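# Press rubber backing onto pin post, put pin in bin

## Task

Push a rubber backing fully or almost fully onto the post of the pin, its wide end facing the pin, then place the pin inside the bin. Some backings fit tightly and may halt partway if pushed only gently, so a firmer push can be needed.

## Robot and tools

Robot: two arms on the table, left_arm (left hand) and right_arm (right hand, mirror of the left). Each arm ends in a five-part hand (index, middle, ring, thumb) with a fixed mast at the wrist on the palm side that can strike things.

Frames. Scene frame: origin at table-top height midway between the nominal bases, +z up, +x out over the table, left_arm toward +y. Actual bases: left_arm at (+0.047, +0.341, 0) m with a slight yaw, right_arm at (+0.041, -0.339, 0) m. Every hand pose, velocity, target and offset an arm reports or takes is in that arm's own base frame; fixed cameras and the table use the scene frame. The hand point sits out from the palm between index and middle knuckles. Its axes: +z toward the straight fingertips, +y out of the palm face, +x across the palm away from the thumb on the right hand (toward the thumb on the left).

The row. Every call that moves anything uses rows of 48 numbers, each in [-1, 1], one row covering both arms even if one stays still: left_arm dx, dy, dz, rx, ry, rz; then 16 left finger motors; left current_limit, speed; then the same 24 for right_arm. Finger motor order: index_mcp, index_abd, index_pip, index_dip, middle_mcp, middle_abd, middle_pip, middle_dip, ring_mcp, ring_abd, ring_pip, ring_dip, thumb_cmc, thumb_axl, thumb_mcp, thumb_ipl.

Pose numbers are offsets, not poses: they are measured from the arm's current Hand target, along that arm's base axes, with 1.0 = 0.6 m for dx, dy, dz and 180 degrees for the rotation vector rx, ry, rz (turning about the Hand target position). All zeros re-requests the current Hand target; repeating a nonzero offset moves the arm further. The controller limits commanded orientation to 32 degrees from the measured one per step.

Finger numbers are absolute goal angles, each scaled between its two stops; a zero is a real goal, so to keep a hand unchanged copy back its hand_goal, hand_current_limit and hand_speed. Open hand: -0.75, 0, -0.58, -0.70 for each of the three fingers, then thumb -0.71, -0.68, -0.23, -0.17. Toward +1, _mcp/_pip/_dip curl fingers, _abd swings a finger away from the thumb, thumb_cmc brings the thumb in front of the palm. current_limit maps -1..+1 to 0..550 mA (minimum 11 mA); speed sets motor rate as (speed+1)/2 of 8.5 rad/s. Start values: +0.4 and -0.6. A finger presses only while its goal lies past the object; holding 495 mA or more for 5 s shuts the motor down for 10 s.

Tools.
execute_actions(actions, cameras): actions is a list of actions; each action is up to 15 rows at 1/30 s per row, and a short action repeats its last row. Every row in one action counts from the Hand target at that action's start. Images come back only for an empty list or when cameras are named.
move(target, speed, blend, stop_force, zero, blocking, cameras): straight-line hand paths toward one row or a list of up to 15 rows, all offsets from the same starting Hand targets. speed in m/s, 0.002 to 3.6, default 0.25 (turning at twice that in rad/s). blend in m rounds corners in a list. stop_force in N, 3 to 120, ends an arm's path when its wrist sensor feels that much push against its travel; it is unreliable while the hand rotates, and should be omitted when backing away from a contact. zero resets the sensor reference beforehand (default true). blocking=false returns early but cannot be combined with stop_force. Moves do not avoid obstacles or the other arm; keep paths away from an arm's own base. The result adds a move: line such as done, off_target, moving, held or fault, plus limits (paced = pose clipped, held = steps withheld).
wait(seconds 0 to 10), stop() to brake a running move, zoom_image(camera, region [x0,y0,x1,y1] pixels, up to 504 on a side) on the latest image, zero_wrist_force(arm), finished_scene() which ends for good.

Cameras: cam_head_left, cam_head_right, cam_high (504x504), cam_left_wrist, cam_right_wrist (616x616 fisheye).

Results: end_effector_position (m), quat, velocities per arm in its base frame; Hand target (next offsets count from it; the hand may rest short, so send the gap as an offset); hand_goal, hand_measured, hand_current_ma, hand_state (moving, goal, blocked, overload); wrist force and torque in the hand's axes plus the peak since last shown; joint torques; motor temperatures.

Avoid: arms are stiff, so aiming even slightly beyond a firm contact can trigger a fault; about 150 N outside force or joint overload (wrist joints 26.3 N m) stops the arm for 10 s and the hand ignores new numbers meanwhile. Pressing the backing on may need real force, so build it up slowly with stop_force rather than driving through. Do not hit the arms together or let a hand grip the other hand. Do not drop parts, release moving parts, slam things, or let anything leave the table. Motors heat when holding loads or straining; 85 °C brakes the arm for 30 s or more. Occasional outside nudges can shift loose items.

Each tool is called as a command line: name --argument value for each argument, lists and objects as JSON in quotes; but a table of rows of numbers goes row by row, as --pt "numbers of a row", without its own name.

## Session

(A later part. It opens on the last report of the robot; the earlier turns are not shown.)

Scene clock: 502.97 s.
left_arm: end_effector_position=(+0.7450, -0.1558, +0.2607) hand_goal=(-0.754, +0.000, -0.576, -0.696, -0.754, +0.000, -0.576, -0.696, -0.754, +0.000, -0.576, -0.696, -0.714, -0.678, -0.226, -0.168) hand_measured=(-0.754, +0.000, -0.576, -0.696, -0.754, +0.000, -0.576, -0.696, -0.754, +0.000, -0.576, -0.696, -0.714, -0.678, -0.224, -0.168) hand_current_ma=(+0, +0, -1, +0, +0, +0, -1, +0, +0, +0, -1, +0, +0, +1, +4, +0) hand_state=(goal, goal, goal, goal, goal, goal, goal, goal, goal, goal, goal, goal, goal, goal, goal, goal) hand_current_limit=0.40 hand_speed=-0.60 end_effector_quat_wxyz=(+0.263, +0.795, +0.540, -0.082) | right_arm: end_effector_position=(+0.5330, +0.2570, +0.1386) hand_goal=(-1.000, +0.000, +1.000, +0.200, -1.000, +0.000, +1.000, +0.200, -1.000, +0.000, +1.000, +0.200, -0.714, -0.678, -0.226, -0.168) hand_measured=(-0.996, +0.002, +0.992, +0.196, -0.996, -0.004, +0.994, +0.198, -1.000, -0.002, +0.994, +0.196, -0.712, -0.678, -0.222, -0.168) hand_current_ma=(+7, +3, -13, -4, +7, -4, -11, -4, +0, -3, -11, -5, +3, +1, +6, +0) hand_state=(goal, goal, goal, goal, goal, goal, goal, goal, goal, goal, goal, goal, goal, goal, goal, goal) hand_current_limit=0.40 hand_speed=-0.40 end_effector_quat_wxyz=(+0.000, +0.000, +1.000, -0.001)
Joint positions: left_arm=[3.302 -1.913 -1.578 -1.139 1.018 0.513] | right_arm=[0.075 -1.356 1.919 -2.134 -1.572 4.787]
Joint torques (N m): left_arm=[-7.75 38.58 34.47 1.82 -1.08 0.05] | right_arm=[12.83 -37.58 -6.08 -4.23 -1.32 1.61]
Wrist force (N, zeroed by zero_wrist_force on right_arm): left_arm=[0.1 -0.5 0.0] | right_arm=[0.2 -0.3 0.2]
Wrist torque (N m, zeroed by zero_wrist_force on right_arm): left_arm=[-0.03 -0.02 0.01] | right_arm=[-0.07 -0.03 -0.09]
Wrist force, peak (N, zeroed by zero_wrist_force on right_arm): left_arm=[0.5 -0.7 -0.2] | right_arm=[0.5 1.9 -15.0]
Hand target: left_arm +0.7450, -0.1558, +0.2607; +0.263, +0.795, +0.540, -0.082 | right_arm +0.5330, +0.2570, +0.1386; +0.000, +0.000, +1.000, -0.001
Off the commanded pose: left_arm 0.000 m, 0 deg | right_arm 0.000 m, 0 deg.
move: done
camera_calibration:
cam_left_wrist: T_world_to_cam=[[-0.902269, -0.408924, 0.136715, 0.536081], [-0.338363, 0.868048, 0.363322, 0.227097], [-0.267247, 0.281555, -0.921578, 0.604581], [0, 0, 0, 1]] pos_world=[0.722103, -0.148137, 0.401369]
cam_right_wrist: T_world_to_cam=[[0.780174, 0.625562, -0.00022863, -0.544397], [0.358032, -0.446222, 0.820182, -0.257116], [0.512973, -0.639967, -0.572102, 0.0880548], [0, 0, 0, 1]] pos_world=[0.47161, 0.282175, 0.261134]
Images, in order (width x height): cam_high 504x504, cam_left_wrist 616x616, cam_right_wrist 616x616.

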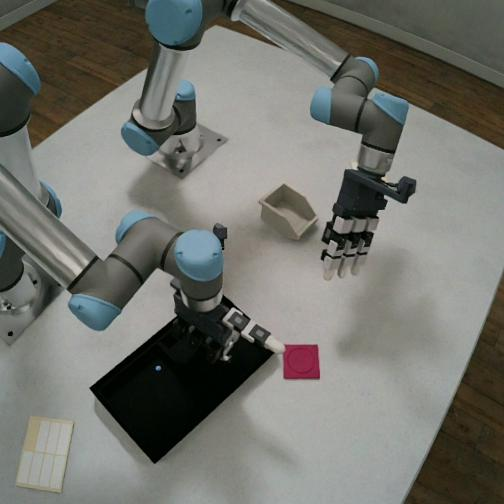

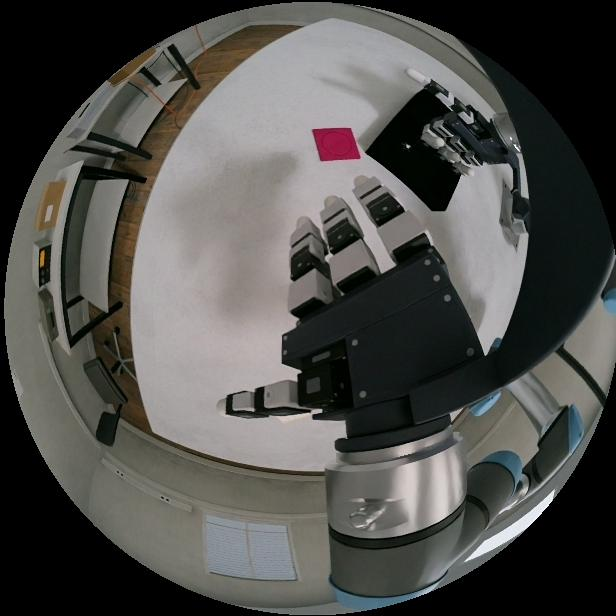

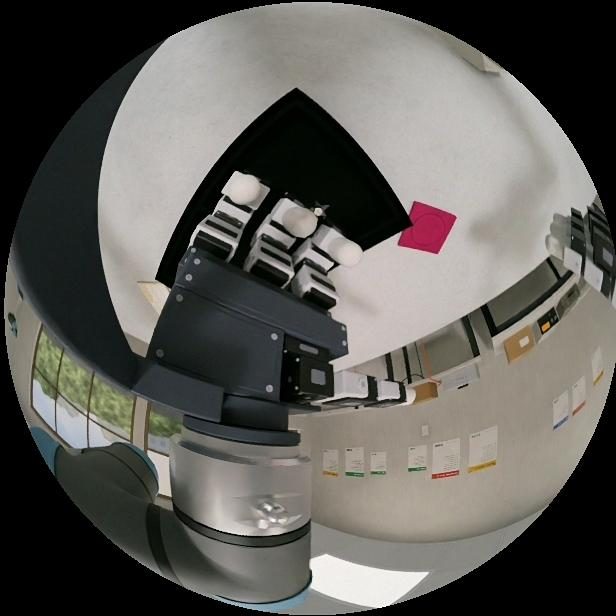

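zero_wrist_force --arm "right_arm"

move --pt "0 0 0 0 0 0 -0.754 0 -0.576 -0.696 -0.754 0 -0.576 -0.696 -0.754 0 -0.576 -0.696 -0.714 -0.678 -0.226 -0.168 0.4 -0.6 0 0 -0.085 0 0 0 -1 0 1 0.2 -1 0 1 0.2 -1 0 1 0.2 -0.714 -0.678 -0.226 -0.168 0.4 -0.4" --pt "0 0 0 0 0 0 -0.754 0 -0.576 -0.696 -0.754 0 -0.576 -0.696 -0.754 0 -0.576 -0.696 -0.714 -0.678 -0.226 -0.168 0.4 -0.6 0 0 -0.137 0 0 0 -1 0 1 0.2 -1 0 1 0.2 -1 0 1 0.2 -0.714 -0.678 -0.226 -0.168 0.4 -0.4" --speed '[0.05,0.012]' --stop_force 3 --cameras '["cam_high","cam_left_wrist"]'

zoom_image --camera "cam_left_wrist" --region '[390, 110, 450, 170]'

zoom_image --camera "cam_high" --region '[200, 320, 260, 380]'

Wrist force sensor zeroed.

Scene clock: 507.57 s.
left_arm: end_effector_position=(+0.7450, -0.1558, +0.2607) hand_goal=(-0.754, +0.000, -0.576, -0.696, -0.754, +0.000, -0.576, -0.696, -0.754, +0.000, -0.576, -0.696, -0.714, -0.678, -0.226, -0.168) hand_measured=(-0.754, +0.000, -0.576, -0.696, -0.754, +0.000, -0.576, -0.696, -0.754, +0.000, -0.576, -0.696, -0.714, -0.678, -0.224, -0.168) hand_current_ma=(+0, +0, -1, +0, +0, +0, -1, +0, +0, +0, -1, +0, +0, +1, +4, +0) hand_state=(goal, goal, goal, goal, goal, goal, goal, goal, goal, goal, goal, goal, goal, goal, goal, goal) hand_current_limit=0.40 hand_speed=-0.60 end_effector_quat_wxyz=(+0.263, +0.795, +0.540, -0.082) | right_arm: end_effector_position=(+0.5330, +0.2570, +0.0665) hand_goal=(-1.000, +0.000, +1.000, +0.200, -1.000, +0.000, +1.000, +0.200, -1.000, +0.000, +1.000, +0.200, -0.714, -0.678, -0.226, -0.168) hand_measured=(-0.998, -0.002, +1.000, +0.196, -0.996, -0.004, +0.994, +0.198, -1.000, -0.002, +0.994, +0.196, -0.712, -0.678, -0.222, -0.168) hand_current_ma=(+4, -1, +0, -4, +7, -4, -11, -4, +0, -3, -11, -5, +3, +1, +6, +0) hand_state=(goal, goal, goal, goal, goal, goal, goal, goal, goal, goal, goal, goal, goal, goal, goal, goal) hand_current_limit=0.40 hand_speed=-0.40 end_effector_quat_wxyz=(+0.000, +0.000, +1.000, -0.001)
Joint positions: left_arm=[3.302 -1.913 -1.578 -1.139 1.018 0.513] | right_arm=[0.075 -1.244 1.999 -2.326 -1.572 4.787]
Joint torques (N m): left_arm=[-8.33 38.81 35.54 1.93 -1.12 0.03] | right_arm=[3.89 -39.44 -31.01 -0.61 0.72 0.43]
Wrist force (N, zeroed by zero_wrist_force on right_arm): left_arm=[0.1 -0.5 -0.2] | right_arm=[0.0 0.2 -0.4]
Wrist torque (N m, zeroed by zero_wrist_force on right_arm): left_arm=[-0.02 -0.01 0.01] | right_arm=[0.07 0.03 0.00]
Wrist force, peak (N, zeroed by zero_wrist_force on right_arm): left_arm=[0.2 -0.7 -0.5] | right_arm=[1.5 -1.1 -9.0]
Hand target: left_arm +0.7450, -0.1558, +0.2607; +0.263, +0.795, +0.540, -0.082 | right_arm +0.5330, +0.2570, +0.0665; +0.000, +0.000, +1.000, -0.001 (not the last commanded pose)
Off the commanded pose: left_arm 0.000 m, 0 deg | right_arm 0.010 m, 0 deg.
move: contact (right_arm); path passed 1 of 2 targets
camera_calibration:
cam_left_wrist: T_world_to_cam=[[-0.902269, -0.408924, 0.136715, 0.536081], [-0.338363, 0.868048, 0.363322, 0.227097], [-0.267247, 0.281555, -0.921578, 0.604581], [0, 0, 0, 1]] pos_world=[0.722103, -0.148137, 0.401369]
Images, in order (width x height): cam_high 504x504, cam_left_wrist 616x616.

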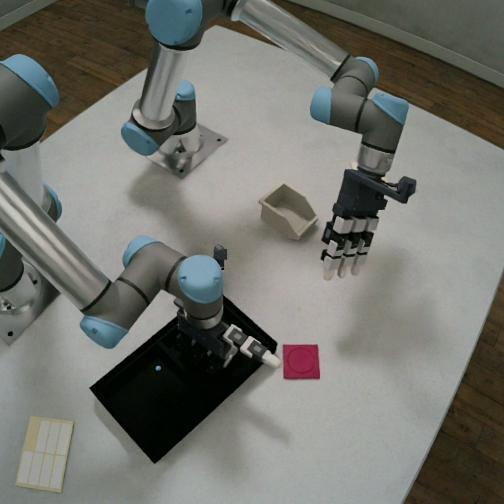

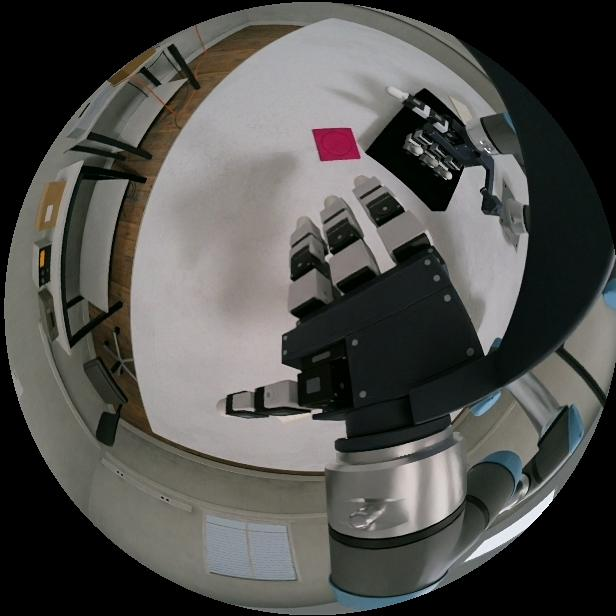

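Scaled by 8.400 from the camera's 616x616 image, which has a finer 880x880 frame.

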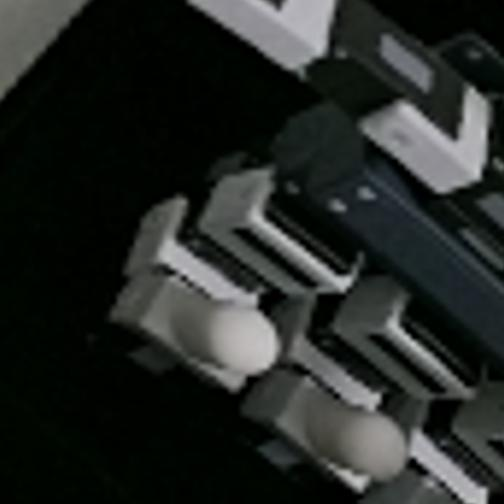

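Scaled by 8.400 from the camera's 504x504 image, which has a finer 720x720 frame.

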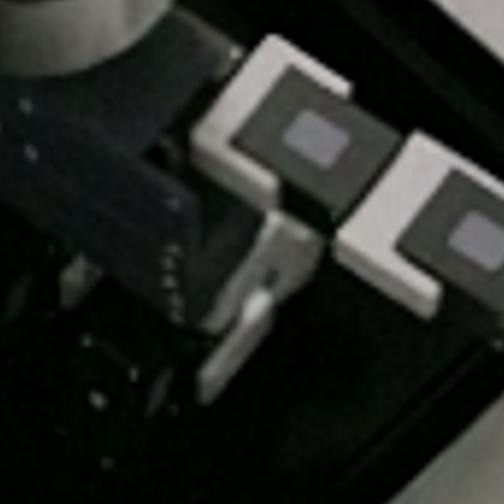

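move --target '[0,0,0,0,0,0,-0.754,0,-0.576,-0.696,-0.754,0,-0.576,-0.696,-0.754,0,-0.576,-0.696,-0.714,-0.678,-0.226,-0.168,0.4,-0.6,0,0,-0.0008,0,0,0,-1,0,1,0.2,-1,0,1,0.2,-1,0,1,0.2,-0.714,-0.678,-0.226,-0.168,0.4,-0.4]' --speed 0.01

Scene clock: 508.47 s.
left_arm: end_effector_position=(+0.7450, -0.1558, +0.2607) hand_goal=(-0.754, +0.000, -0.576, -0.696, -0.754, +0.000, -0.576, -0.696, -0.754, +0.000, -0.576, -0.696, -0.714, -0.678, -0.226, -0.168) hand_measured=(-0.754, +0.000, -0.576, -0.696, -0.754, +0.000, -0.576, -0.696, -0.754, +0.000, -0.576, -0.696, -0.714, -0.678, -0.224, -0.168) hand_current_ma=(+0, +0, -1, +0, +0, +0, -1, +0, +0, +0, -1, +0, +0, +1, +4, +0) hand_state=(goal, goal, goal, goal, goal, goal, goal, goal, goal, goal, goal, goal, goal, goal, goal, goal) hand_current_limit=0.40 hand_speed=-0.60 end_effector_quat_wxyz=(+0.263, +0.795, +0.540, -0.082) | right_arm: end_effector_position=(+0.5331, +0.2570, +0.0662) hand_goal=(-1.000, +0.000, +1.000, +0.200, -1.000, +0.000, +1.000, +0.200, -1.000, +0.000, +1.000, +0.200, -0.714, -0.678, -0.226, -0.168) hand_measured=(-0.998, -0.002, +1.000, +0.196, -0.996, -0.004, +0.994, +0.198, -1.000, -0.002, +0.994, +0.196, -0.712, -0.678, -0.222, -0.168) hand_current_ma=(+4, -1, +0, -4, +7, -4, -11, -4, +0, -3, -11, -5, +3, +1, +6, +0) hand_state=(goal, goal, goal, goal, goal, goal, goal, goal, goal, goal, goal, goal, goal, goal, goal, goal) hand_current_limit=0.40 hand_speed=-0.40 end_effector_quat_wxyz=(+0.000, +0.000, +1.000, -0.001)
Joint positions: left_arm=[3.302 -1.913 -1.578 -1.139 1.018 0.513] | right_arm=[0.075 -1.243 1.999 -2.327 -1.572 4.787]
Joint torques (N m): left_arm=[-8.07 38.91 35.01 1.85 -1.14 0.07] | right_arm=[2.08 -20.48 -1.51 -3.49 0.49 0.28]
Wrist force (N, zeroed by zero_wrist_force on right_arm): left_arm=[0.1 -0.5 -0.1] | right_arm=[0.3 -0.8 -6.8]
Wrist torque (N m, zeroed by zero_wrist_force on right_arm): left_arm=[-0.03 -0.01 0.01] | right_arm=[0.53 -0.08 0.05]
Wrist force, peak (N, zeroed by zero_wrist_force on right_arm): left_arm=[0.4 -0.6 0.0] | right_arm=[0.3 -0.8 -6.8]
Hand target: left_arm +0.7450, -0.1558, +0.2607; +0.263, +0.795, +0.540, -0.082 | right_arm +0.5330, +0.2570, +0.0661; +0.000, +0.000, +1.000, -0.001
Off the commanded pose: left_arm 0.000 m, 0 deg | right_arm 0.000 m, 0 deg.
move: done

move --target '[0,0,0,0,0,0,-0.754,0,-0.576,-0.696,-0.754,0,-0.576,-0.696,-0.754,0,-0.576,-0.696,-0.714,-0.678,-0.226,-0.168,0.4,-0.6,0.0067,0,-0.0003,0,0,0,-1,0,1,0.2,-1,0,1,0.2,-1,0,1,0.2,-0.714,-0.678,-0.226,-0.168,0.4,-0.4]' --speed 0.01

Scene clock: 509.63 s.
left_arm: end_effector_position=(+0.7450, -0.1558, +0.2607) hand_goal=(-0.754, +0.000, -0.576, -0.696, -0.754, +0.000, -0.576, -0.696, -0.754, +0.000, -0.576, -0.696, -0.714, -0.678, -0.226, -0.168) hand_measured=(-0.754, +0.000, -0.576, -0.696, -0.754, +0.000, -0.576, -0.696, -0.754, +0.000, -0.576, -0.696, -0.714, -0.678, -0.224, -0.168) hand_current_ma=(+0, +0, -1, +0, +0, +0, -1, +0, +0, +0, -1, +0, +0, +1, +4, +0) hand_state=(goal, goal, goal, goal, goal, goal, goal, goal, goal, goal, goal, goal, goal, goal, goal, goal) hand_current_limit=0.40 hand_speed=-0.60 end_effector_quat_wxyz=(+0.263, +0.795, +0.540, -0.082) | right_arm: end_effector_position=(+0.5370, +0.2570, +0.0659) hand_goal=(-1.000, +0.000, +1.000, +0.200, -1.000, +0.000, +1.000, +0.200, -1.000, +0.000, +1.000, +0.200, -0.714, -0.678, -0.226, -0.168) hand_measured=(-0.990, +0.012, +1.000, +0.196, -0.996, -0.004, +0.994, +0.198, -1.000, -0.002, +0.994, +0.196, -0.712, -0.678, -0.222, -0.168) hand_current_ma=(+23, +22, +0, -4, +7, -4, -11, -4, +0, -3, -11, -5, +3, +1, +6, +0) hand_state=(goal, goal, goal, goal, goal, goal, goal, goal, goal, goal, goal, goal, goal, goal, goal, goal) hand_current_limit=0.40 hand_speed=-0.40 end_effector_quat_wxyz=(+0.000, +0.000, +1.000, -0.001)
Joint positions: left_arm=[3.302 -1.913 -1.578 -1.139 1.018 0.513] | right_arm=[0.075 -1.235 1.988 -2.324 -1.572 4.787]
Joint torques (N m): left_arm=[-7.62 38.64 35.83 1.89 -1.1 -0.05] | right_arm=[-11.86 -18.77 -28.18 0.36 0.61 -1.31]
Wrist force (N, zeroed by zero_wrist_force on right_arm): left_arm=[0.2 -0.4 -0.3] | right_arm=[3.2 -1.0 -13.4]
Wrist torque (N m, zeroed by zero_wrist_force on right_arm): left_arm=[0.01 -0.03 0.01] | right_arm=[0.98 -0.11 0.28]
Wrist force, peak (N, zeroed by zero_wrist_force on right_arm): left_arm=[0.4 -0.7 -0.1] | right_arm=[2.8 -3.1 -17.8]
Hand target: left_arm +0.7450, -0.1558, +0.2607; +0.263, +0.795, +0.540, -0.082 | right_arm +0.5370, +0.2570, +0.0659; +0.000, +0.000, +1.000, -0.001
Off the commanded pose: left_arm 0.000 m, 0 deg | right_arm 0.000 m, 0 deg.
move: done

move --target '[0,0,0,0,0,0,-0.754,0,-0.576,-0.696,-0.754,0,-0.576,-0.696,-0.754,0,-0.576,-0.696,-0.714,-0.678,-0.226,-0.168,0.4,-0.6,0,0,-0.0017,0,0,0,-1,0,1,0.2,-1,0,1,0.2,-1,0,1,0.2,-0.714,-0.678,-0.226,-0.168,0.4,-0.4]' --speed 0.01

Scene clock: 512.50 s.
left_arm: end_effector_position=(+0.7450, -0.1558, +0.2607) hand_goal=(-0.754, +0.000, -0.576, -0.696, -0.754, +0.000, -0.576, -0.696, -0.754, +0.000, -0.576, -0.696, -0.714, -0.678, -0.226, -0.168) hand_measured=(-0.754, +0.000, -0.576, -0.696, -0.754, +0.000, -0.576, -0.696, -0.754, +0.000, -0.576, -0.696, -0.714, -0.678, -0.224, -0.168) hand_current_ma=(+0, +0, -1, +0, +0, +0, -1, +0, +0, +0, -1, +0, +0, +1, +4, +0) hand_state=(goal, goal, goal, goal, goal, goal, goal, goal, goal, goal, goal, goal, goal, goal, goal, goal) hand_current_limit=0.40 hand_speed=-0.60 end_effector_quat_wxyz=(+0.263, +0.795, +0.540, -0.082) | right_arm: end_effector_position=(+0.5371, +0.2570, +0.0650) hand_goal=(-1.000, +0.000, +1.000, +0.200, -1.000, +0.000, +1.000, +0.200, -1.000, +0.000, +1.000, +0.200, -0.714, -0.678, -0.226, -0.168) hand_measured=(-0.990, +0.024, +1.002, +0.196, -0.996, -0.004, +0.994, +0.198, -1.000, -0.002, +0.994, +0.196, -0.712, -0.678, -0.222, -0.168) hand_current_ma=(+23, +51, +2, -4, +7, -4, -11, -4, +0, -3, -11, -5, +3, +1, +6, +0) hand_state=(goal, blocked, goal, goal, goal, goal, goal, goal, goal, goal, goal, goal, goal, goal, goal, goal) hand_current_limit=0.40 hand_speed=-0.40 end_effector_quat_wxyz=(+0.000, +0.000, +1.000, -0.001)
Joint positions: left_arm=[3.302 -1.913 -1.578 -1.139 1.018 0.513] | right_arm=[0.075 -1.234 1.989 -2.326 -1.572 4.787]
Joint torques (N m): left_arm=[-7.77 38.3 35.06 1.89 -1.09 0.03] | right_arm=[-9.21 -3.42 12.02 -0.14 0.5 -1.44]
Wrist force (N, zeroed by zero_wrist_force on right_arm): left_arm=[0.2 -0.4 -0.1] | right_arm=[4.7 -6.4 -41.7]
Wrist torque (N m, zeroed by zero_wrist_force on right_arm): left_arm=[-0.02 -0.02 0.01] | right_arm=[2.94 -0.57 0.43]
Wrist force, peak (N, zeroed by zero_wrist_force on right_arm): left_arm=[0.3 -0.8 -0.2] | right_arm=[4.7 -6.4 -41.7]
Hand target: left_arm +0.7450, -0.1558, +0.2607; +0.263, +0.795, +0.540, -0.082 | right_arm +0.5370, +0.2570, +0.0649; +0.000, +0.000, +1.000, -0.001
Off the commanded pose: left_arm 0.000 m, 0 deg | right_arm 0.000 m, 0 deg.
move: done

move --pt "0 0 0 0 0 0 -0.754 0 -0.576 -0.696 -0.754 0 -0.576 -0.696 -0.754 0 -0.576 -0.696 -0.714 -0.678 -0.226 -0.168 0.4 -0.6 0 0 0.1 0 0 0 -1 0 1 0.2 -1 0 1 0.2 -1 0 1 0.2 -0.714 -0.678 -0.226 -0.168 0.4 -0.4" --pt "0 0 0 0 0 0 -0.754 0 -0.576 -0.696 -0.754 0 -0.576 -0.696 -0.754 0 -0.576 -0.696 -0.714 -0.678 -0.226 -0.168 0.4 -0.6 0 0.06 0.1 0 0 0 -1 0 1 0.2 -1 0 1 0.2 -1 0 1 0.2 -0.714 -0.678 -0.226 -0.168 0.4 -0.4" --pt "0 0 0 0 0 0 -0.754 0 -0.576 -0.696 -0.754 0 -0.576 -0.696 -0.754 0 -0.576 -0.696 -0.714 -0.678 -0.226 -0.168 0.4 -0.6 0 0.06 0.1 0 0 0 -1 0 1 -0.58 -1 0 1 -0.58 -1 0 1 -0.58 -0.714 -0.678 -0.226 -0.168 0.4 -0.4" --speed '[0.05,0.1,0.1]' --blend '[0.005,0,0]' --cameras '["cam_high","cam_right_wrist","cam_left_wrist"]'

zoom_image --camera "cam_left_wrist" --region '[370, 90, 470, 190]'

zoom_image --camera "cam_high" --region '[190, 310, 270, 390]'

zoom_image --camera "cam_right_wrist" --region '[180, 130, 380, 330]'

Scene clock: 516.17 s.
left_arm: end_effector_position=(+0.7450, -0.1558, +0.2607) hand_goal=(-0.754, +0.000, -0.576, -0.696, -0.754, +0.000, -0.576, -0.696, -0.754, +0.000, -0.576, -0.696, -0.714, -0.678, -0.226, -0.168) hand_measured=(-0.754, +0.000, -0.576, -0.696, -0.754, +0.000, -0.576, -0.696, -0.754, +0.000, -0.576, -0.696, -0.714, -0.678, -0.224, -0.168) hand_current_ma=(+0, +0, -1, +0, +0, +0, -1, +0, +0, +0, -1, +0, +0, +1, +4, +0) hand_state=(goal, goal, goal, goal, goal, goal, goal, goal, goal, goal, goal, goal, goal, goal, goal, goal) hand_current_limit=0.40 hand_speed=-0.60 end_effector_quat_wxyz=(+0.263, +0.795, +0.540, -0.082) | right_arm: end_effector_position=(+0.5370, +0.2930, +0.1249) hand_goal=(-1.000, +0.000, +1.000, -0.580, -1.000, +0.000, +1.000, -0.580, -1.000, +0.000, +1.000, -0.580, -0.714, -0.678, -0.226, -0.168) hand_measured=(-0.996, +0.002, +1.000, -0.578, -0.996, -0.004, +0.994, -0.578, -1.000, -0.002, +0.994, -0.578, -0.712, -0.678, -0.222, -0.168) hand_current_ma=(+7, +3, +0, +3, +7, -4, -11, +2, +0, -3, -11, +3, +3, +1, +6, +0) hand_state=(goal, goal, goal, goal, goal, goal, goal, goal, goal, goal, goal, goal, goal, goal, goal, goal) hand_current_limit=0.40 hand_speed=-0.40 end_effector_quat_wxyz=(+0.000, +0.000, +1.000, -0.001)
Joint positions: left_arm=[3.302 -1.913 -1.578 -1.139 1.018 0.513] | right_arm=[0.142 -1.302 1.891 -2.159 -1.572 4.854]
Joint torques (N m): left_arm=[-7.64 39.05 34.93 1.82 -0.97 0.09] | right_arm=[13.5 -24.15 -33.05 -0.48 -1.26 1.74]
Wrist force (N, zeroed by zero_wrist_force on right_arm): left_arm=[0.2 -0.4 -0.2] | right_arm=[0.0 0.4 -0.2]
Wrist torque (N m, zeroed by zero_wrist_force on right_arm): left_arm=[0.00 -0.02 0.01] | right_arm=[0.07 0.01 0.00]
Wrist force, peak (N, zeroed by zero_wrist_force on right_arm): left_arm=[0.2 -0.8 0.1] | right_arm=[4.7 -7.1 -46.1]
Hand target: left_arm +0.7450, -0.1558, +0.2607; +0.263, +0.795, +0.540, -0.082 | right_arm +0.5370, +0.2930, +0.1249; +0.000, +0.000, +1.000, -0.001
Off the commanded pose: left_arm 0.000 m, 0 deg | right_arm 0.000 m, 0 deg.
move: done
camera_calibration:
cam_left_wrist: T_world_to_cam=[[-0.902269, -0.408924, 0.136715, 0.536081], [-0.338363, 0.868048, 0.363322, 0.227097], [-0.267247, 0.281555, -0.921578, 0.604581], [0, 0, 0, 1]] pos_world=[0.722103, -0.148137, 0.401369]
cam_right_wrist: T_world_to_cam=[[0.780246, 0.625473, -0.000310003, -0.570089], [0.358028, -0.446216, 0.820187, -0.231204], [0.512866, -0.640059, -0.572095, 0.101346], [0, 0, 0, 1]] pos_world=[0.47561, 0.318275, 0.247433]
Images, in order (width x height): cam_high 504x504, cam_left_wrist 616x616, cam_right_wrist 616x616.

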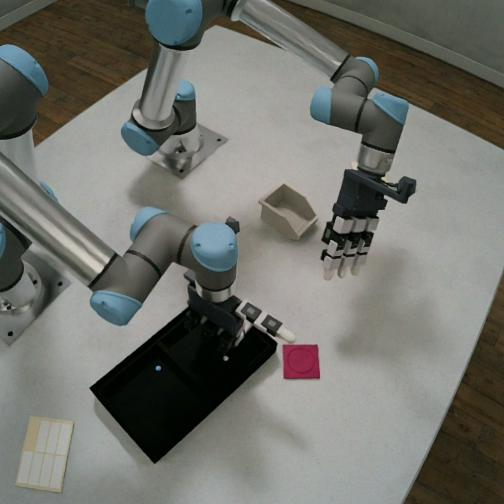

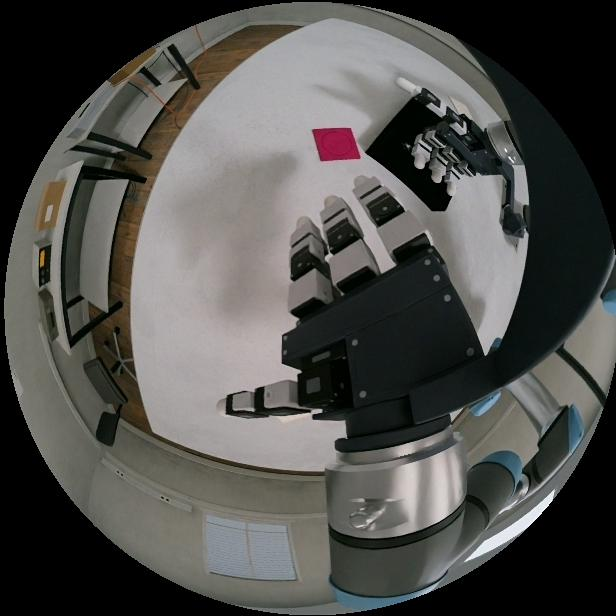

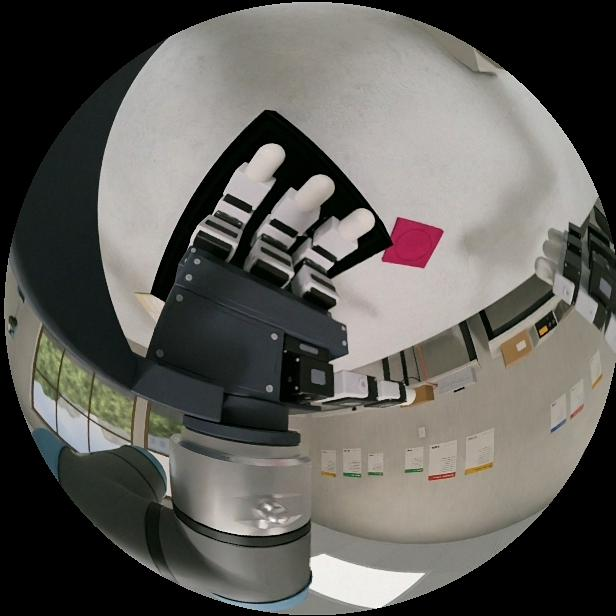

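Scaled by 5.040 from the camera's 616x616 image, which has a finer 880x880 frame.

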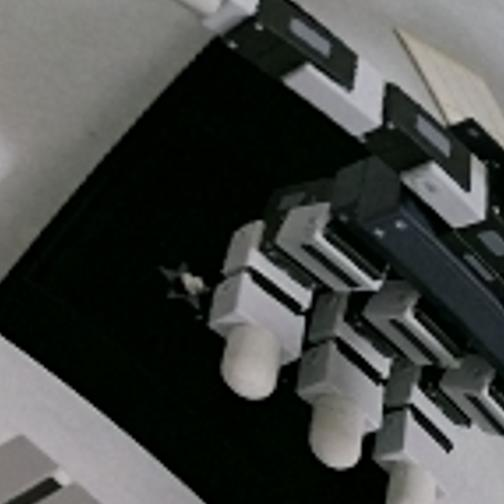

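Scaled by 6.300 from the camera's 504x504 image, which has a finer 720x720 frame.

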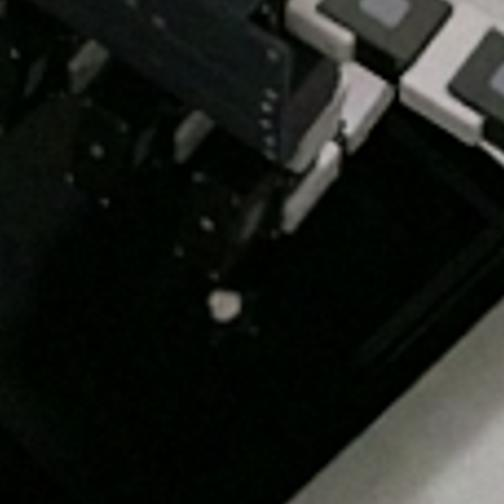

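Scaled by 2.520 from the camera's 616x616 image, which has a finer 880x880 frame.

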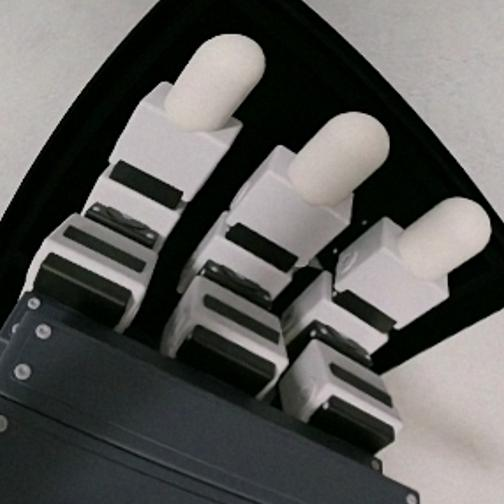

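zero_wrist_force --arm "right_arm"

move --pt "0 0 0 0 0 0 -0.754 0 -0.576 -0.696 -0.754 0 -0.576 -0.696 -0.754 0 -0.576 -0.696 -0.714 -0.678 -0.226 -0.168 0.4 -0.6 -0.0067 -0.06 -0.06 0 0 0 -1 0 1 -0.58 -1 0 1 -0.58 -1 0 1 -0.58 -0.714 -0.678 -0.226 -0.168 0.4 -0.4" --pt "0 0 0 0 0 0 -0.754 0 -0.576 -0.696 -0.754 0 -0.576 -0.696 -0.754 0 -0.576 -0.696 -0.714 -0.678 -0.226 -0.168 0.4 -0.6 -0.0067 -0.06 -0.12 0 0 0 -1 0 1 -0.58 -1 0 1 -0.58 -1 0 1 -0.58 -0.714 -0.678 -0.226 -0.168 0.4 -0.4" --speed '[0.05,0.012]' --stop_force 3 --cameras '["cam_high","cam_left_wrist"]'

zoom_image --camera "cam_left_wrist" --region '[390, 110, 450, 170]'

zoom_image --camera "cam_high" --region '[200, 330, 250, 380]'

Wrist force sensor zeroed.

Scene clock: 520.90 s.
left_arm: end_effector_position=(+0.7450, -0.1558, +0.2607) hand_goal=(-0.754, +0.000, -0.576, -0.696, -0.754, +0.000, -0.576, -0.696, -0.754, +0.000, -0.576, -0.696, -0.714, -0.678, -0.226, -0.168) hand_measured=(-0.754, +0.000, -0.576, -0.696, -0.754, +0.000, -0.576, -0.696, -0.754, +0.000, -0.576, -0.696, -0.714, -0.678, -0.224, -0.168) hand_current_ma=(+0, +0, -1, +0, +0, +0, -1, +0, +0, +0, -1, +0, +0, +1, +4, +0) hand_state=(goal, goal, goal, goal, goal, goal, goal, goal, goal, goal, goal, goal, goal, goal, goal, goal) hand_current_limit=0.40 hand_speed=-0.60 end_effector_quat_wxyz=(+0.263, +0.795, +0.540, -0.082) | right_arm: end_effector_position=(+0.5330, +0.2570, +0.0663) hand_goal=(-1.000, +0.000, +1.000, -0.580, -1.000, +0.000, +1.000, -0.580, -1.000, +0.000, +1.000, -0.580, -0.714, -0.678, -0.226, -0.168) hand_measured=(-0.996, +0.000, +1.000, -0.578, -0.996, -0.004, +0.994, -0.578, -1.000, -0.002, +0.994, -0.578, -0.712, -0.678, -0.222, -0.168) hand_current_ma=(+6, +0, +0, +3, +7, -4, -11, +2, +0, -3, -11, +3, +3, +1, +6, +0) hand_state=(goal, goal, goal, goal, goal, goal, goal, goal, goal, goal, goal, goal, goal, goal, goal, goal) hand_current_limit=0.40 hand_speed=-0.40 end_effector_quat_wxyz=(+0.000, +0.000, +1.000, -0.001)
Joint positions: left_arm=[3.302 -1.913 -1.578 -1.139 1.018 0.513] | right_arm=[0.075 -1.243 1.999 -2.326 -1.572 4.787]
Joint torques (N m): left_arm=[-8.46 37.75 35.22 1.87 -0.94 0.07] | right_arm=[-5.92 -39.09 -30.44 -1.35 0.97 -1.3]
Wrist force (N, zeroed by zero_wrist_force on right_arm): left_arm=[0.2 -0.5 -0.1] | right_arm=[0.5 0.1 -1.9]
Wrist torque (N m, zeroed by zero_wrist_force on right_arm): left_arm=[-0.03 -0.02 0.01] | right_arm=[0.13 -0.02 0.13]
Wrist force, peak (N, zeroed by zero_wrist_force on right_arm): left_arm=[0.4 -0.8 -0.3] | right_arm=[3.2 -2.6 -15.5]
Hand target: left_arm +0.7450, -0.1558, +0.2607; +0.263, +0.795, +0.540, -0.082 | right_arm +0.5330, +0.2570, +0.0663; +0.000, +0.000, +1.000, -0.001 (not the last commanded pose)
Off the commanded pose: left_arm 0.000 m, 0 deg | right_arm 0.013 m, 0 deg.
move: contact (right_arm); path passed 1 of 2 targets
camera_calibration:
cam_left_wrist: T_world_to_cam=[[-0.902269, -0.408924, 0.136715, 0.536081], [-0.338363, 0.868048, 0.363322, 0.227097], [-0.267247, 0.281555, -0.921578, 0.604581], [0, 0, 0, 1]] pos_world=[0.722103, -0.148137, 0.401369]
Images, in order (width x height): cam_high 504x504, cam_left_wrist 616x616.

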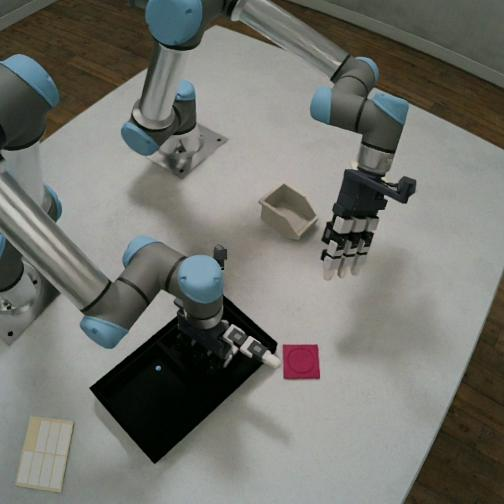

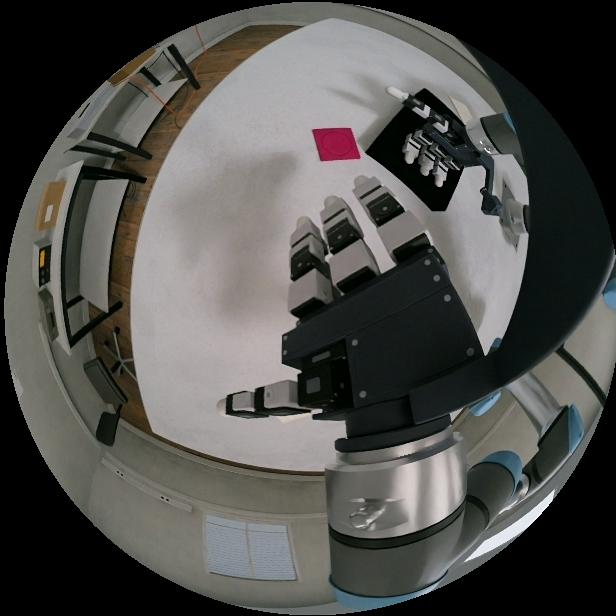

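Scaled by 8.400 from the camera's 616x616 image, which has a finer 880x880 frame.

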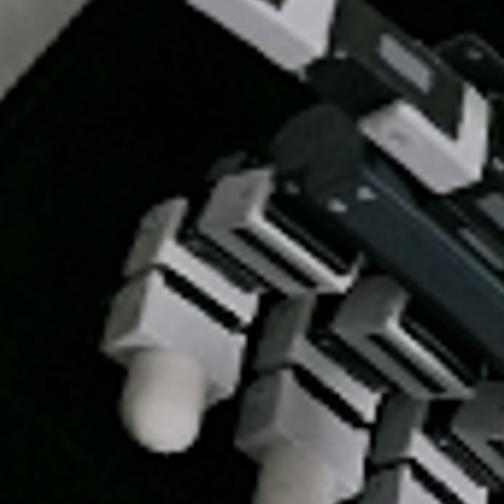

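Scaled by 10.080 from the camera's 504x504 image, which has a finer 720x720 frame.

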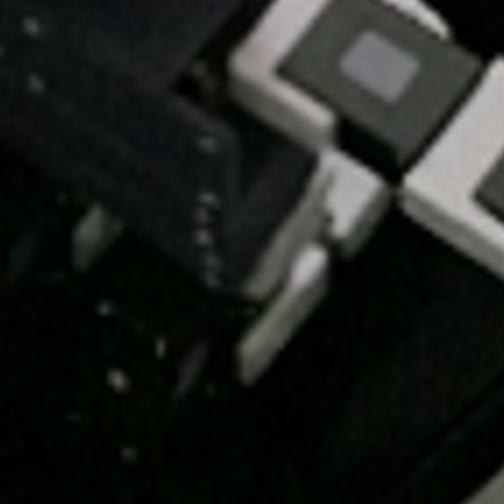

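move --target '[0,0,0,0,0,0,-0.754,0,-0.576,-0.696,-0.754,0,-0.576,-0.696,-0.754,0,-0.576,-0.696,-0.714,-0.678,-0.226,-0.168,0.4,-0.6,0,0,-0.0008,0,0,0,-1,0,1,-0.58,-1,0,1,-0.58,-1,0,1,-0.58,-0.714,-0.678,-0.226,-0.168,0.4,-0.4]' --speed 0.01

Scene clock: 521.87 s.
left_arm: end_effector_position=(+0.7450, -0.1558, +0.2607) hand_goal=(-0.754, +0.000, -0.576, -0.696, -0.754, +0.000, -0.576, -0.696, -0.754, +0.000, -0.576, -0.696, -0.714, -0.678, -0.226, -0.168) hand_measured=(-0.754, +0.000, -0.576, -0.696, -0.754, +0.000, -0.576, -0.696, -0.754, +0.000, -0.576, -0.696, -0.714, -0.678, -0.224, -0.168) hand_current_ma=(+0, +0, -1, +0, +0, +0, -1, +0, +0, +0, -1, +0, +0, +1, +4, +0) hand_state=(goal, goal, goal, goal, goal, goal, goal, goal, goal, goal, goal, goal, goal, goal, goal, goal) hand_current_limit=0.40 hand_speed=-0.60 end_effector_quat_wxyz=(+0.263, +0.795, +0.540, -0.082) | right_arm: end_effector_position=(+0.5331, +0.2570, +0.0660) hand_goal=(-1.000, +0.000, +1.000, -0.580, -1.000, +0.000, +1.000, -0.580, -1.000, +0.000, +1.000, -0.580, -0.714, -0.678, -0.226, -0.168) hand_measured=(-0.996, +0.002, +1.000, -0.578, -0.996, -0.004, +0.994, -0.578, -1.000, -0.002, +0.994, -0.578, -0.712, -0.678, -0.222, -0.168) hand_current_ma=(+6, +2, +0, +3, +7, -4, -11, +2, +0, -3, -11, +3, +3, +1, +6, +0) hand_state=(goal, goal, goal, goal, goal, goal, goal, goal, goal, goal, goal, goal, goal, goal, goal, goal) hand_current_limit=0.40 hand_speed=-0.40 end_effector_quat_wxyz=(+0.000, +0.000, +1.000, -0.001)
Joint positions: left_arm=[3.302 -1.913 -1.578 -1.139 1.018 0.513] | right_arm=[0.075 -1.243 1.999 -2.327 -1.572 4.787]
Joint torques (N m): left_arm=[-8.66 38.51 34.93 1.95 -0.84 0] | right_arm=[-0.53 -16.61 2.35 -3.05 0.75 -1.1]
Wrist force (N, zeroed by zero_wrist_force on right_arm): left_arm=[0.4 -0.5 -0.1] | right_arm=[1.9 -2.4 -13.2]
Wrist torque (N m, zeroed by zero_wrist_force on right_arm): left_arm=[-0.01 -0.04 0.03] | right_arm=[0.93 -0.21 0.26]
Wrist force, peak (N, zeroed by zero_wrist_force on right_arm): left_arm=[0.4 -0.6 -0.2] | right_arm=[1.9 -2.4 -13.2]
Hand target: left_arm +0.7450, -0.1558, +0.2607; +0.263, +0.795, +0.540, -0.082 | right_arm +0.5330, +0.2570, +0.0659; +0.000, +0.000, +1.000, -0.001
Off the commanded pose: left_arm 0.000 m, 0 deg | right_arm 0.000 m, 0 deg.
move: done

move --pt "0 0 0 0 0 0 -0.754 0 -0.576 -0.696 -0.754 0 -0.576 -0.696 -0.754 0 -0.576 -0.696 -0.714 -0.678 -0.226 -0.168 0.4 -0.6 0 0 0.05 0 0 0 -1 0 1 -0.58 -1 0 1 -0.58 -1 0 1 -0.58 -0.714 -0.678 -0.226 -0.168 0.4 -0.4" --pt "0 0 0 0 0 0 -0.754 0 -0.576 -0.696 -0.754 0 -0.576 -0.696 -0.754 0 -0.576 -0.696 -0.714 -0.678 -0.226 -0.168 0.4 -0.6 -0.0525 0 0.05 0 0 0 -1 0 1 -0.58 -1 0 1 -0.58 -1 0 1 -0.58 -0.714 -0.678 -0.226 -0.168 0.4 -0.4" --pt "0 0 0 0 0 0 -0.754 0 -0.576 -0.696 -0.754 0 -0.576 -0.696 -0.754 0 -0.576 -0.696 -0.714 -0.678 -0.226 -0.168 0.4 -0.6 -0.0525 0 0.01 0 0 0 -1 0 1 -0.58 -1 0 1 -0.58 -1 0 1 -0.58 -0.714 -0.678 -0.226 -0.168 0.4 -0.4" --speed '[0.05,0.1,0.05]' --blend '[0.003,0.003,0]'

move --target '[0,0,0,0,0,0,-0.754,0,-0.576,-0.696,-0.754,0,-0.576,-0.696,-0.754,0,-0.576,-0.696,-0.714,-0.678,-0.226,-0.168,0.4,-0.6,0,0,-0.05,0,0,0,-1,0,1,-0.58,-1,0,1,-0.58,-1,0,1,-0.58,-0.714,-0.678,-0.226,-0.168,0.4,-0.4]' --speed 0.012 --stop_force 3

move --target '[0,0,0,0,0,0,-0.754,0,-0.576,-0.696,-0.754,0,-0.576,-0.696,-0.754,0,-0.576,-0.696,-0.714,-0.678,-0.226,-0.168,0.4,-0.6,0,0,-0.0008,0,0,0,-1,0,1,-0.58,-1,0,1,-0.58,-1,0,1,-0.58,-0.714,-0.678,-0.226,-0.168,0.4,-0.4]' --speed 0.01

Scene clock: 525.00 s.
left_arm: end_effector_position=(+0.7450, -0.1558, +0.2607) hand_goal=(-0.754, +0.000, -0.576, -0.696, -0.754, +0.000, -0.576, -0.696, -0.754, +0.000, -0.576, -0.696, -0.714, -0.678, -0.226, -0.168) hand_measured=(-0.754, +0.000, -0.576, -0.696, -0.754, +0.000, -0.576, -0.696, -0.754, +0.000, -0.576, -0.696, -0.714, -0.678, -0.224, -0.168) hand_current_ma=(+0, +0, -1, +0, +0, +0, -1, +0, +0, +0, -1, +0, +0, +1, +4, +0) hand_state=(goal, goal, goal, goal, goal, goal, goal, goal, goal, goal, goal, goal, goal, goal, goal, goal) hand_current_limit=0.40 hand_speed=-0.60 end_effector_quat_wxyz=(+0.263, +0.795, +0.540, -0.082) | right_arm: end_effector_position=(+0.5015, +0.2570, +0.0719) hand_goal=(-1.000, +0.000, +1.000, -0.580, -1.000, +0.000, +1.000, -0.580, -1.000, +0.000, +1.000, -0.580, -0.714, -0.678, -0.226, -0.168) hand_measured=(-0.984, -0.022, +1.000, -0.578, -0.996, -0.002, +0.994, -0.578, -0.996, +0.004, +1.000, -0.584, -0.712, -0.678, -0.222, -0.168) hand_current_ma=(+37, -43, +1, +3, +6, -3, -10, +2, +6, +4, -1, -5, +2, +1, +8, +0) hand_state=(goal, blocked, goal, goal, goal, goal, goal, goal, goal, goal, goal, goal, goal, goal, goal, goal) hand_current_limit=0.40 hand_speed=-0.40 end_effector_quat_wxyz=(+0.000, +0.000, +1.000, -0.001)
Joint positions: left_arm=[3.302 -1.913 -1.578 -1.139 1.018 0.513] | right_arm=[0.08 -1.312 2.078 -2.336 -1.572 4.792]
Joint torques (N m): left_arm=[-9.01 38 34.89 1.98 -0.77 0.08] | right_arm=[12.25 -8.22 4.75 -2.1 1.25 1.18]
Wrist force (N, zeroed by zero_wrist_force on right_arm): left_arm=[0.2 -0.6 -0.3] | right_arm=[6.2 -3.8 -26.5]
Wrist torque (N m, zeroed by zero_wrist_force on right_arm): left_arm=[-0.02 -0.03 0.03] | right_arm=[1.77 -0.52 0.48]
Wrist force, peak (N, zeroed by zero_wrist_force on right_arm): left_arm=[0.2 -0.7 -0.2] | right_arm=[-5.8 -13.8 -45.2]
Hand target: left_arm +0.7450, -0.1558, +0.2607; +0.263, +0.795, +0.540, -0.082 | right_arm +0.5015, +0.2570, +0.0719; +0.000, +0.000, +1.000, -0.001
Off the commanded pose: left_arm 0.000 m, 0 deg | right_arm 0.000 m, 0 deg.
move: done

Scene clock: 526.40 s.
left_arm: end_effector_position=(+0.7450, -0.1558, +0.2607) hand_goal=(-0.754, +0.000, -0.576, -0.696, -0.754, +0.000, -0.576, -0.696, -0.754, +0.000, -0.576, -0.696, -0.714, -0.678, -0.226, -0.168) hand_measured=(-0.754, +0.000, -0.576, -0.696, -0.754, +0.000, -0.576, -0.696, -0.754, +0.000, -0.576, -0.696, -0.714, -0.678, -0.224, -0.168) hand_current_ma=(+0, +0, -1, +0, +0, +0, -1, +0, +0, +0, -1, +0, +0, +1, +4, +0) hand_state=(goal, goal, goal, goal, goal, goal, goal, goal, goal, goal, goal, goal, goal, goal, goal, goal) hand_current_limit=0.40 hand_speed=-0.60 end_effector_quat_wxyz=(+0.263, +0.795, +0.540, -0.082) | right_arm: end_effector_position=(+0.5015, +0.2570, +0.0718) hand_goal=(-1.000, +0.000, +1.000, -0.580, -1.000, +0.000, +1.000, -0.580, -1.000, +0.000, +1.000, -0.580, -0.714, -0.678, -0.226, -0.168) hand_measured=(-0.984, -0.022, +1.002, -0.578, -0.996, -0.002, +0.994, -0.578, -0.996, +0.004, +1.000, -0.584, -0.712, -0.678, -0.222, -0.168) hand_current_ma=(+38, -45, +1, +3, +6, -3, -10, +2, +6, +4, -1, -5, +2, +1, +8, +0) hand_state=(goal, blocked, goal, goal, goal, goal, goal, goal, goal, goal, goal, goal, goal, goal, goal, goal) hand_current_limit=0.40 hand_speed=-0.40 end_effector_quat_wxyz=(+0.000, +0.000, +1.000, -0.001)
Joint positions: left_arm=[3.302 -1.913 -1.578 -1.139 1.018 0.513] | right_arm=[0.08 -1.312 2.078 -2.336 -1.572 4.792]
Joint torques (N m): left_arm=[-8.73 38.51 35.55 1.95 -0.82 0.06] | right_arm=[12.11 -21.74 -22.41 1.56 1.15 1.31]
Wrist force (N, zeroed by zero_wrist_force on right_arm): left_arm=[0.2 -0.6 0.0] | right_arm=[7.1 -4.4 -28.5]
Wrist torque (N m, zeroed by zero_wrist_force on right_arm): left_arm=[-0.04 -0.02 0.01] | right_arm=[1.93 -0.51 0.56]
Wrist force, peak (N, zeroed by zero_wrist_force on right_arm): left_arm=[0.4 -0.6 -0.2] | right_arm=[8.3 -5.2 -32.3]
Hand target: left_arm +0.7450, -0.1558, +0.2607; +0.263, +0.795, +0.540, -0.082 | right_arm +0.5015, +0.2570, +0.0718; +0.000, +0.000, +1.000, -0.001 (not the last commanded pose)
Off the commanded pose: left_arm 0.000 m, 0 deg | right_arm 0.030 m, 0 deg.
move: contact (right_arm)

Scene clock: 527.10 s.
left_arm: end_effector_position=(+0.7450, -0.1558, +0.2607) hand_goal=(-0.754, +0.000, -0.576, -0.696, -0.754, +0.000, -0.576, -0.696, -0.754, +0.000, -0.576, -0.696, -0.714, -0.678, -0.226, -0.168) hand_measured=(-0.754, +0.000, -0.576, -0.696, -0.754, +0.000, -0.576, -0.696, -0.754, +0.000, -0.576, -0.696, -0.714, -0.678, -0.224, -0.168) hand_current_ma=(+0, +0, -1, +0, +0, +0, -1, +0, +0, +0, -1, +0, +0, +1, +4, +0) hand_state=(goal, goal, goal, goal, goal, goal, goal, goal, goal, goal, goal, goal, goal, goal, goal, goal) hand_current_limit=0.40 hand_speed=-0.60 end_effector_quat_wxyz=(+0.263, +0.795, +0.540, -0.082) | right_arm: end_effector_position=(+0.5016, +0.2570, +0.0714) hand_goal=(-1.000, +0.000, +1.000, -0.580, -1.000, +0.000, +1.000, -0.580, -1.000, +0.000, +1.000, -0.580, -0.714, -0.678, -0.226, -0.168) hand_measured=(-0.984, -0.022, +1.002, -0.578, -0.996, -0.002, +0.994, -0.578, -0.996, +0.004, +1.000, -0.584, -0.712, -0.678, -0.222, -0.168) hand_current_ma=(+39, -45, +1, +3, +6, -3, -10, +2, +6, +4, -1, -5, +2, +1, +8, +0) hand_state=(goal, blocked, goal, goal, goal, goal, goal, goal, goal, goal, goal, goal, goal, goal, goal, goal) hand_current_limit=0.40 hand_speed=-0.40 end_effector_quat_wxyz=(+0.000, +0.000, +1.000, -0.001)
Joint positions: left_arm=[3.302 -1.913 -1.578 -1.139 1.018 0.513] | right_arm=[0.08 -1.311 2.078 -2.338 -1.572 4.792]
Joint torques (N m): left_arm=[-8.53 38.34 35.08 1.94 -0.77 0.15] | right_arm=[11.55 -4.06 8.76 -1.95 1.04 1.29]
Wrist force (N, zeroed by zero_wrist_force on right_arm): left_arm=[0.2 -0.6 -0.2] | right_arm=[10.3 -6.1 -36.7]
Wrist torque (N m, zeroed by zero_wrist_force on right_arm): left_arm=[-0.03 -0.03 0.02] | right_arm=[2.47 -0.66 0.81]
Wrist force, peak (N, zeroed by zero_wrist_force on right_arm): left_arm=[0.2 -0.7 -0.3] | right_arm=[10.3 -6.1 -36.7]
Hand target: left_arm +0.7450, -0.1558, +0.2607; +0.263, +0.795, +0.540, -0.082 | right_arm +0.5015, +0.2570, +0.0714; +0.000, +0.000, +1.000, -0.001
Off the commanded pose: left_arm 0.000 m, 0 deg | right_arm 0.000 m, 0 deg.
move: done

move --target '[0,0,0,0,0,0,-0.754,0,-0.576,-0.696,-0.754,0,-0.576,-0.696,-0.754,0,-0.576,-0.696,-0.714,-0.678,-0.226,-0.168,0.4,-0.6,0,0,0.1,0,0,0,-1,0,1,-0.58,-1,0,1,-0.58,-1,0,1,-0.58,-0.714,-0.678,-0.226,-0.168,0.4,-0.4]' --speed 0.1 --cameras '["cam_high","cam_left_wrist","cam_right_wrist"]'

Scene clock: 529.80 s.
left_arm: end_effector_position=(+0.7450, -0.1558, +0.2607) hand_goal=(-0.754, +0.000, -0.576, -0.696, -0.754, +0.000, -0.576, -0.696, -0.754, +0.000, -0.576, -0.696, -0.714, -0.678, -0.226, -0.168) hand_measured=(-0.754, +0.000, -0.576, -0.696, -0.754, +0.000, -0.576, -0.696, -0.754, +0.000, -0.576, -0.696, -0.714, -0.678, -0.224, -0.168) hand_current_ma=(+0, +0, -1, +0, +0, +0, -1, +0, +0, +0, -1, +0, +0, +1, +4, +0) hand_state=(goal, goal, goal, goal, goal, goal, goal, goal, goal, goal, goal, goal, goal, goal, goal, goal) hand_current_limit=0.40 hand_speed=-0.60 end_effector_quat_wxyz=(+0.263, +0.795, +0.540, -0.082) | right_arm: end_effector_position=(+0.5015, +0.2570, +0.1313) hand_goal=(-1.000, +0.000, +1.000, -0.580, -1.000, +0.000, +1.000, -0.580, -1.000, +0.000, +1.000, -0.580, -0.714, -0.678, -0.226, -0.168) hand_measured=(-0.996, -0.002, +1.000, -0.578, -0.996, -0.002, +0.994, -0.578, -0.996, +0.004, +1.000, -0.584, -0.712, -0.678, -0.222, -0.168) hand_current_ma=(+7, -3, +0, +3, +6, -3, -10, +2, +6, +4, -1, -5, +2, +1, +8, +0) hand_state=(goal, goal, goal, goal, goal, goal, goal, goal, goal, goal, goal, goal, goal, goal, goal, goal) hand_current_limit=0.40 hand_speed=-0.40 end_effector_quat_wxyz=(+0.000, +0.000, +1.000, -0.001)
Joint positions: left_arm=[3.302 -1.913 -1.578 -1.139 1.018 0.513] | right_arm=[0.08 -1.411 2.01 -2.17 -1.572 4.792]
Joint torques (N m): left_arm=[-8.37 38.55 35.17 1.89 -0.66 0.1] | right_arm=[-9.32 -34.06 -32.85 -0.63 -1.33 -1.31]
Wrist force (N, zeroed by zero_wrist_force on right_arm): left_arm=[0.3 -0.5 0.0] | right_arm=[0.2 -0.3 0.0]
Wrist torque (N m, zeroed by zero_wrist_force on right_arm): left_arm=[-0.03 -0.04 0.03] | right_arm=[-0.03 -0.02 0.02]
Wrist force, peak (N, zeroed by zero_wrist_force on right_arm): left_arm=[0.2 -0.8 -0.2] | right_arm=[10.4 -6.4 -38.7]
Hand target: left_arm +0.7450, -0.1558, +0.2607; +0.263, +0.795, +0.540, -0.082 | right_arm +0.5015, +0.2570, +0.1314; +0.000, +0.000, +1.000, -0.001
Off the commanded pose: left_arm 0.000 m, 0 deg | right_arm 0.000 m, 0 deg.
move: done
camera_calibration:
cam_left_wrist: T_world_to_cam=[[-0.902269, -0.408924, 0.136715, 0.536081], [-0.338363, 0.868048, 0.363322, 0.227097], [-0.267247, 0.281555, -0.921578, 0.604581], [0, 0, 0, 1]] pos_world=[0.722103, -0.148137, 0.401369]
cam_right_wrist: T_world_to_cam=[[0.780152, 0.62559, -0.000279638, -0.51987], [0.358081, -0.446184, 0.820182, -0.23992], [0.512973, -0.639967, -0.572103, 0.100158], [0, 0, 0, 1]] pos_world=[0.44011, 0.282275, 0.253934]
Images, in order (width x height): cam_high 504x504, cam_left_wrist 616x616, cam_right_wrist 616x616.

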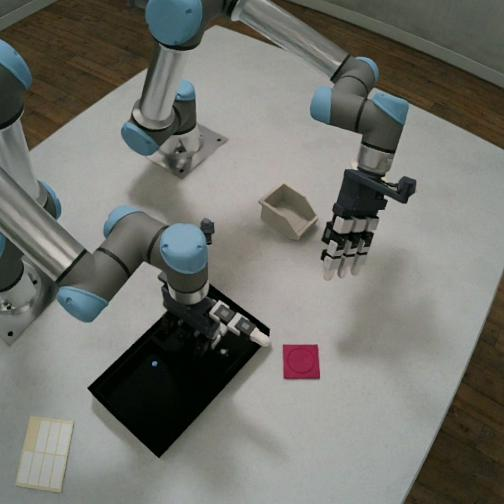

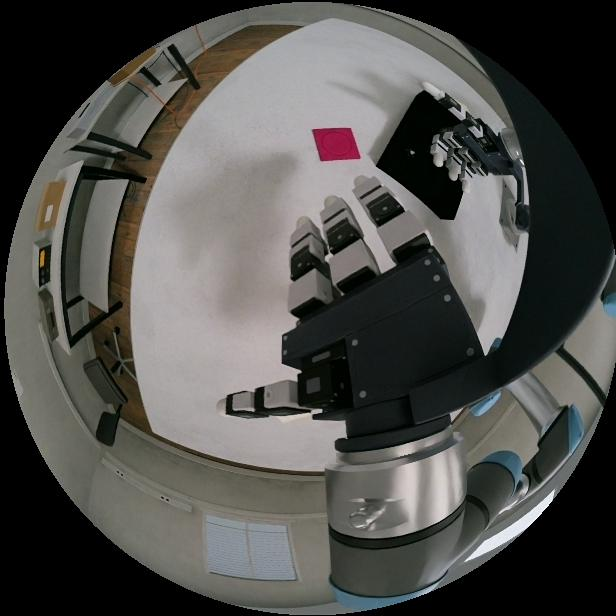

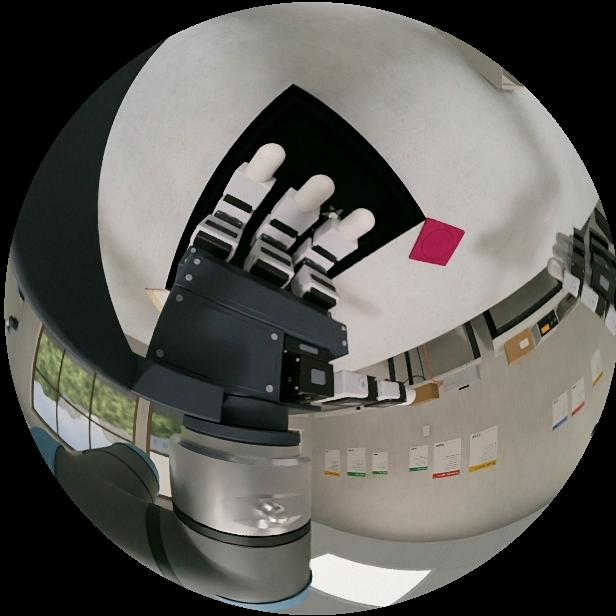

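zoom_image --camera "cam_right_wrist" --region '[290, 170, 390, 270]'

zoom_image --camera "cam_left_wrist" --region '[376, 90, 476, 190]'

zoom_image --camera "cam_high" --region '[190, 310, 280, 400]'

Scaled by 5.040 from the camera's 616x616 image, which has a finer 880x880 frame.

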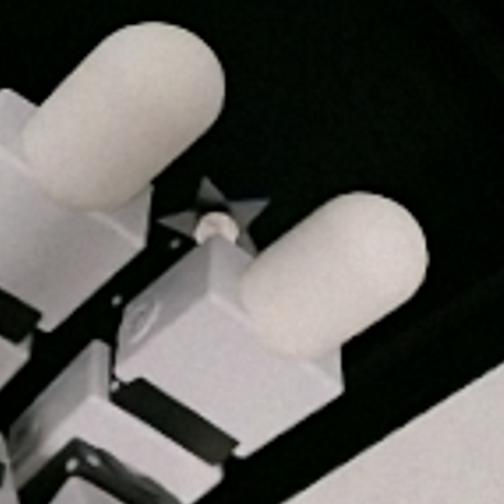

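Scaled by 5.040 from the camera's 616x616 image, which has a finer 880x880 frame.

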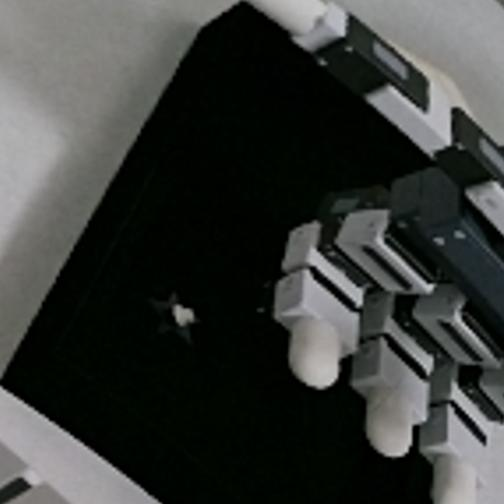

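Scaled by 5.600 from the camera's 504x504 image, which has a finer 720x720 frame.

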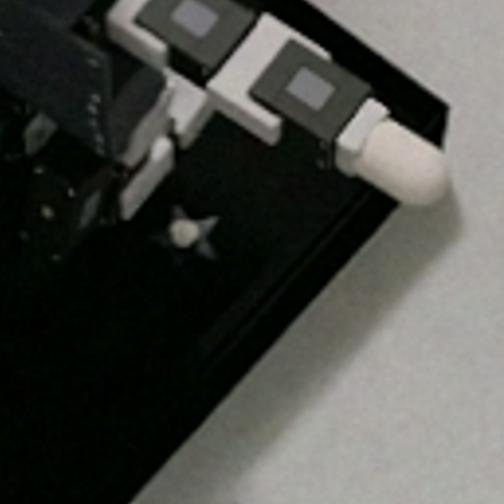

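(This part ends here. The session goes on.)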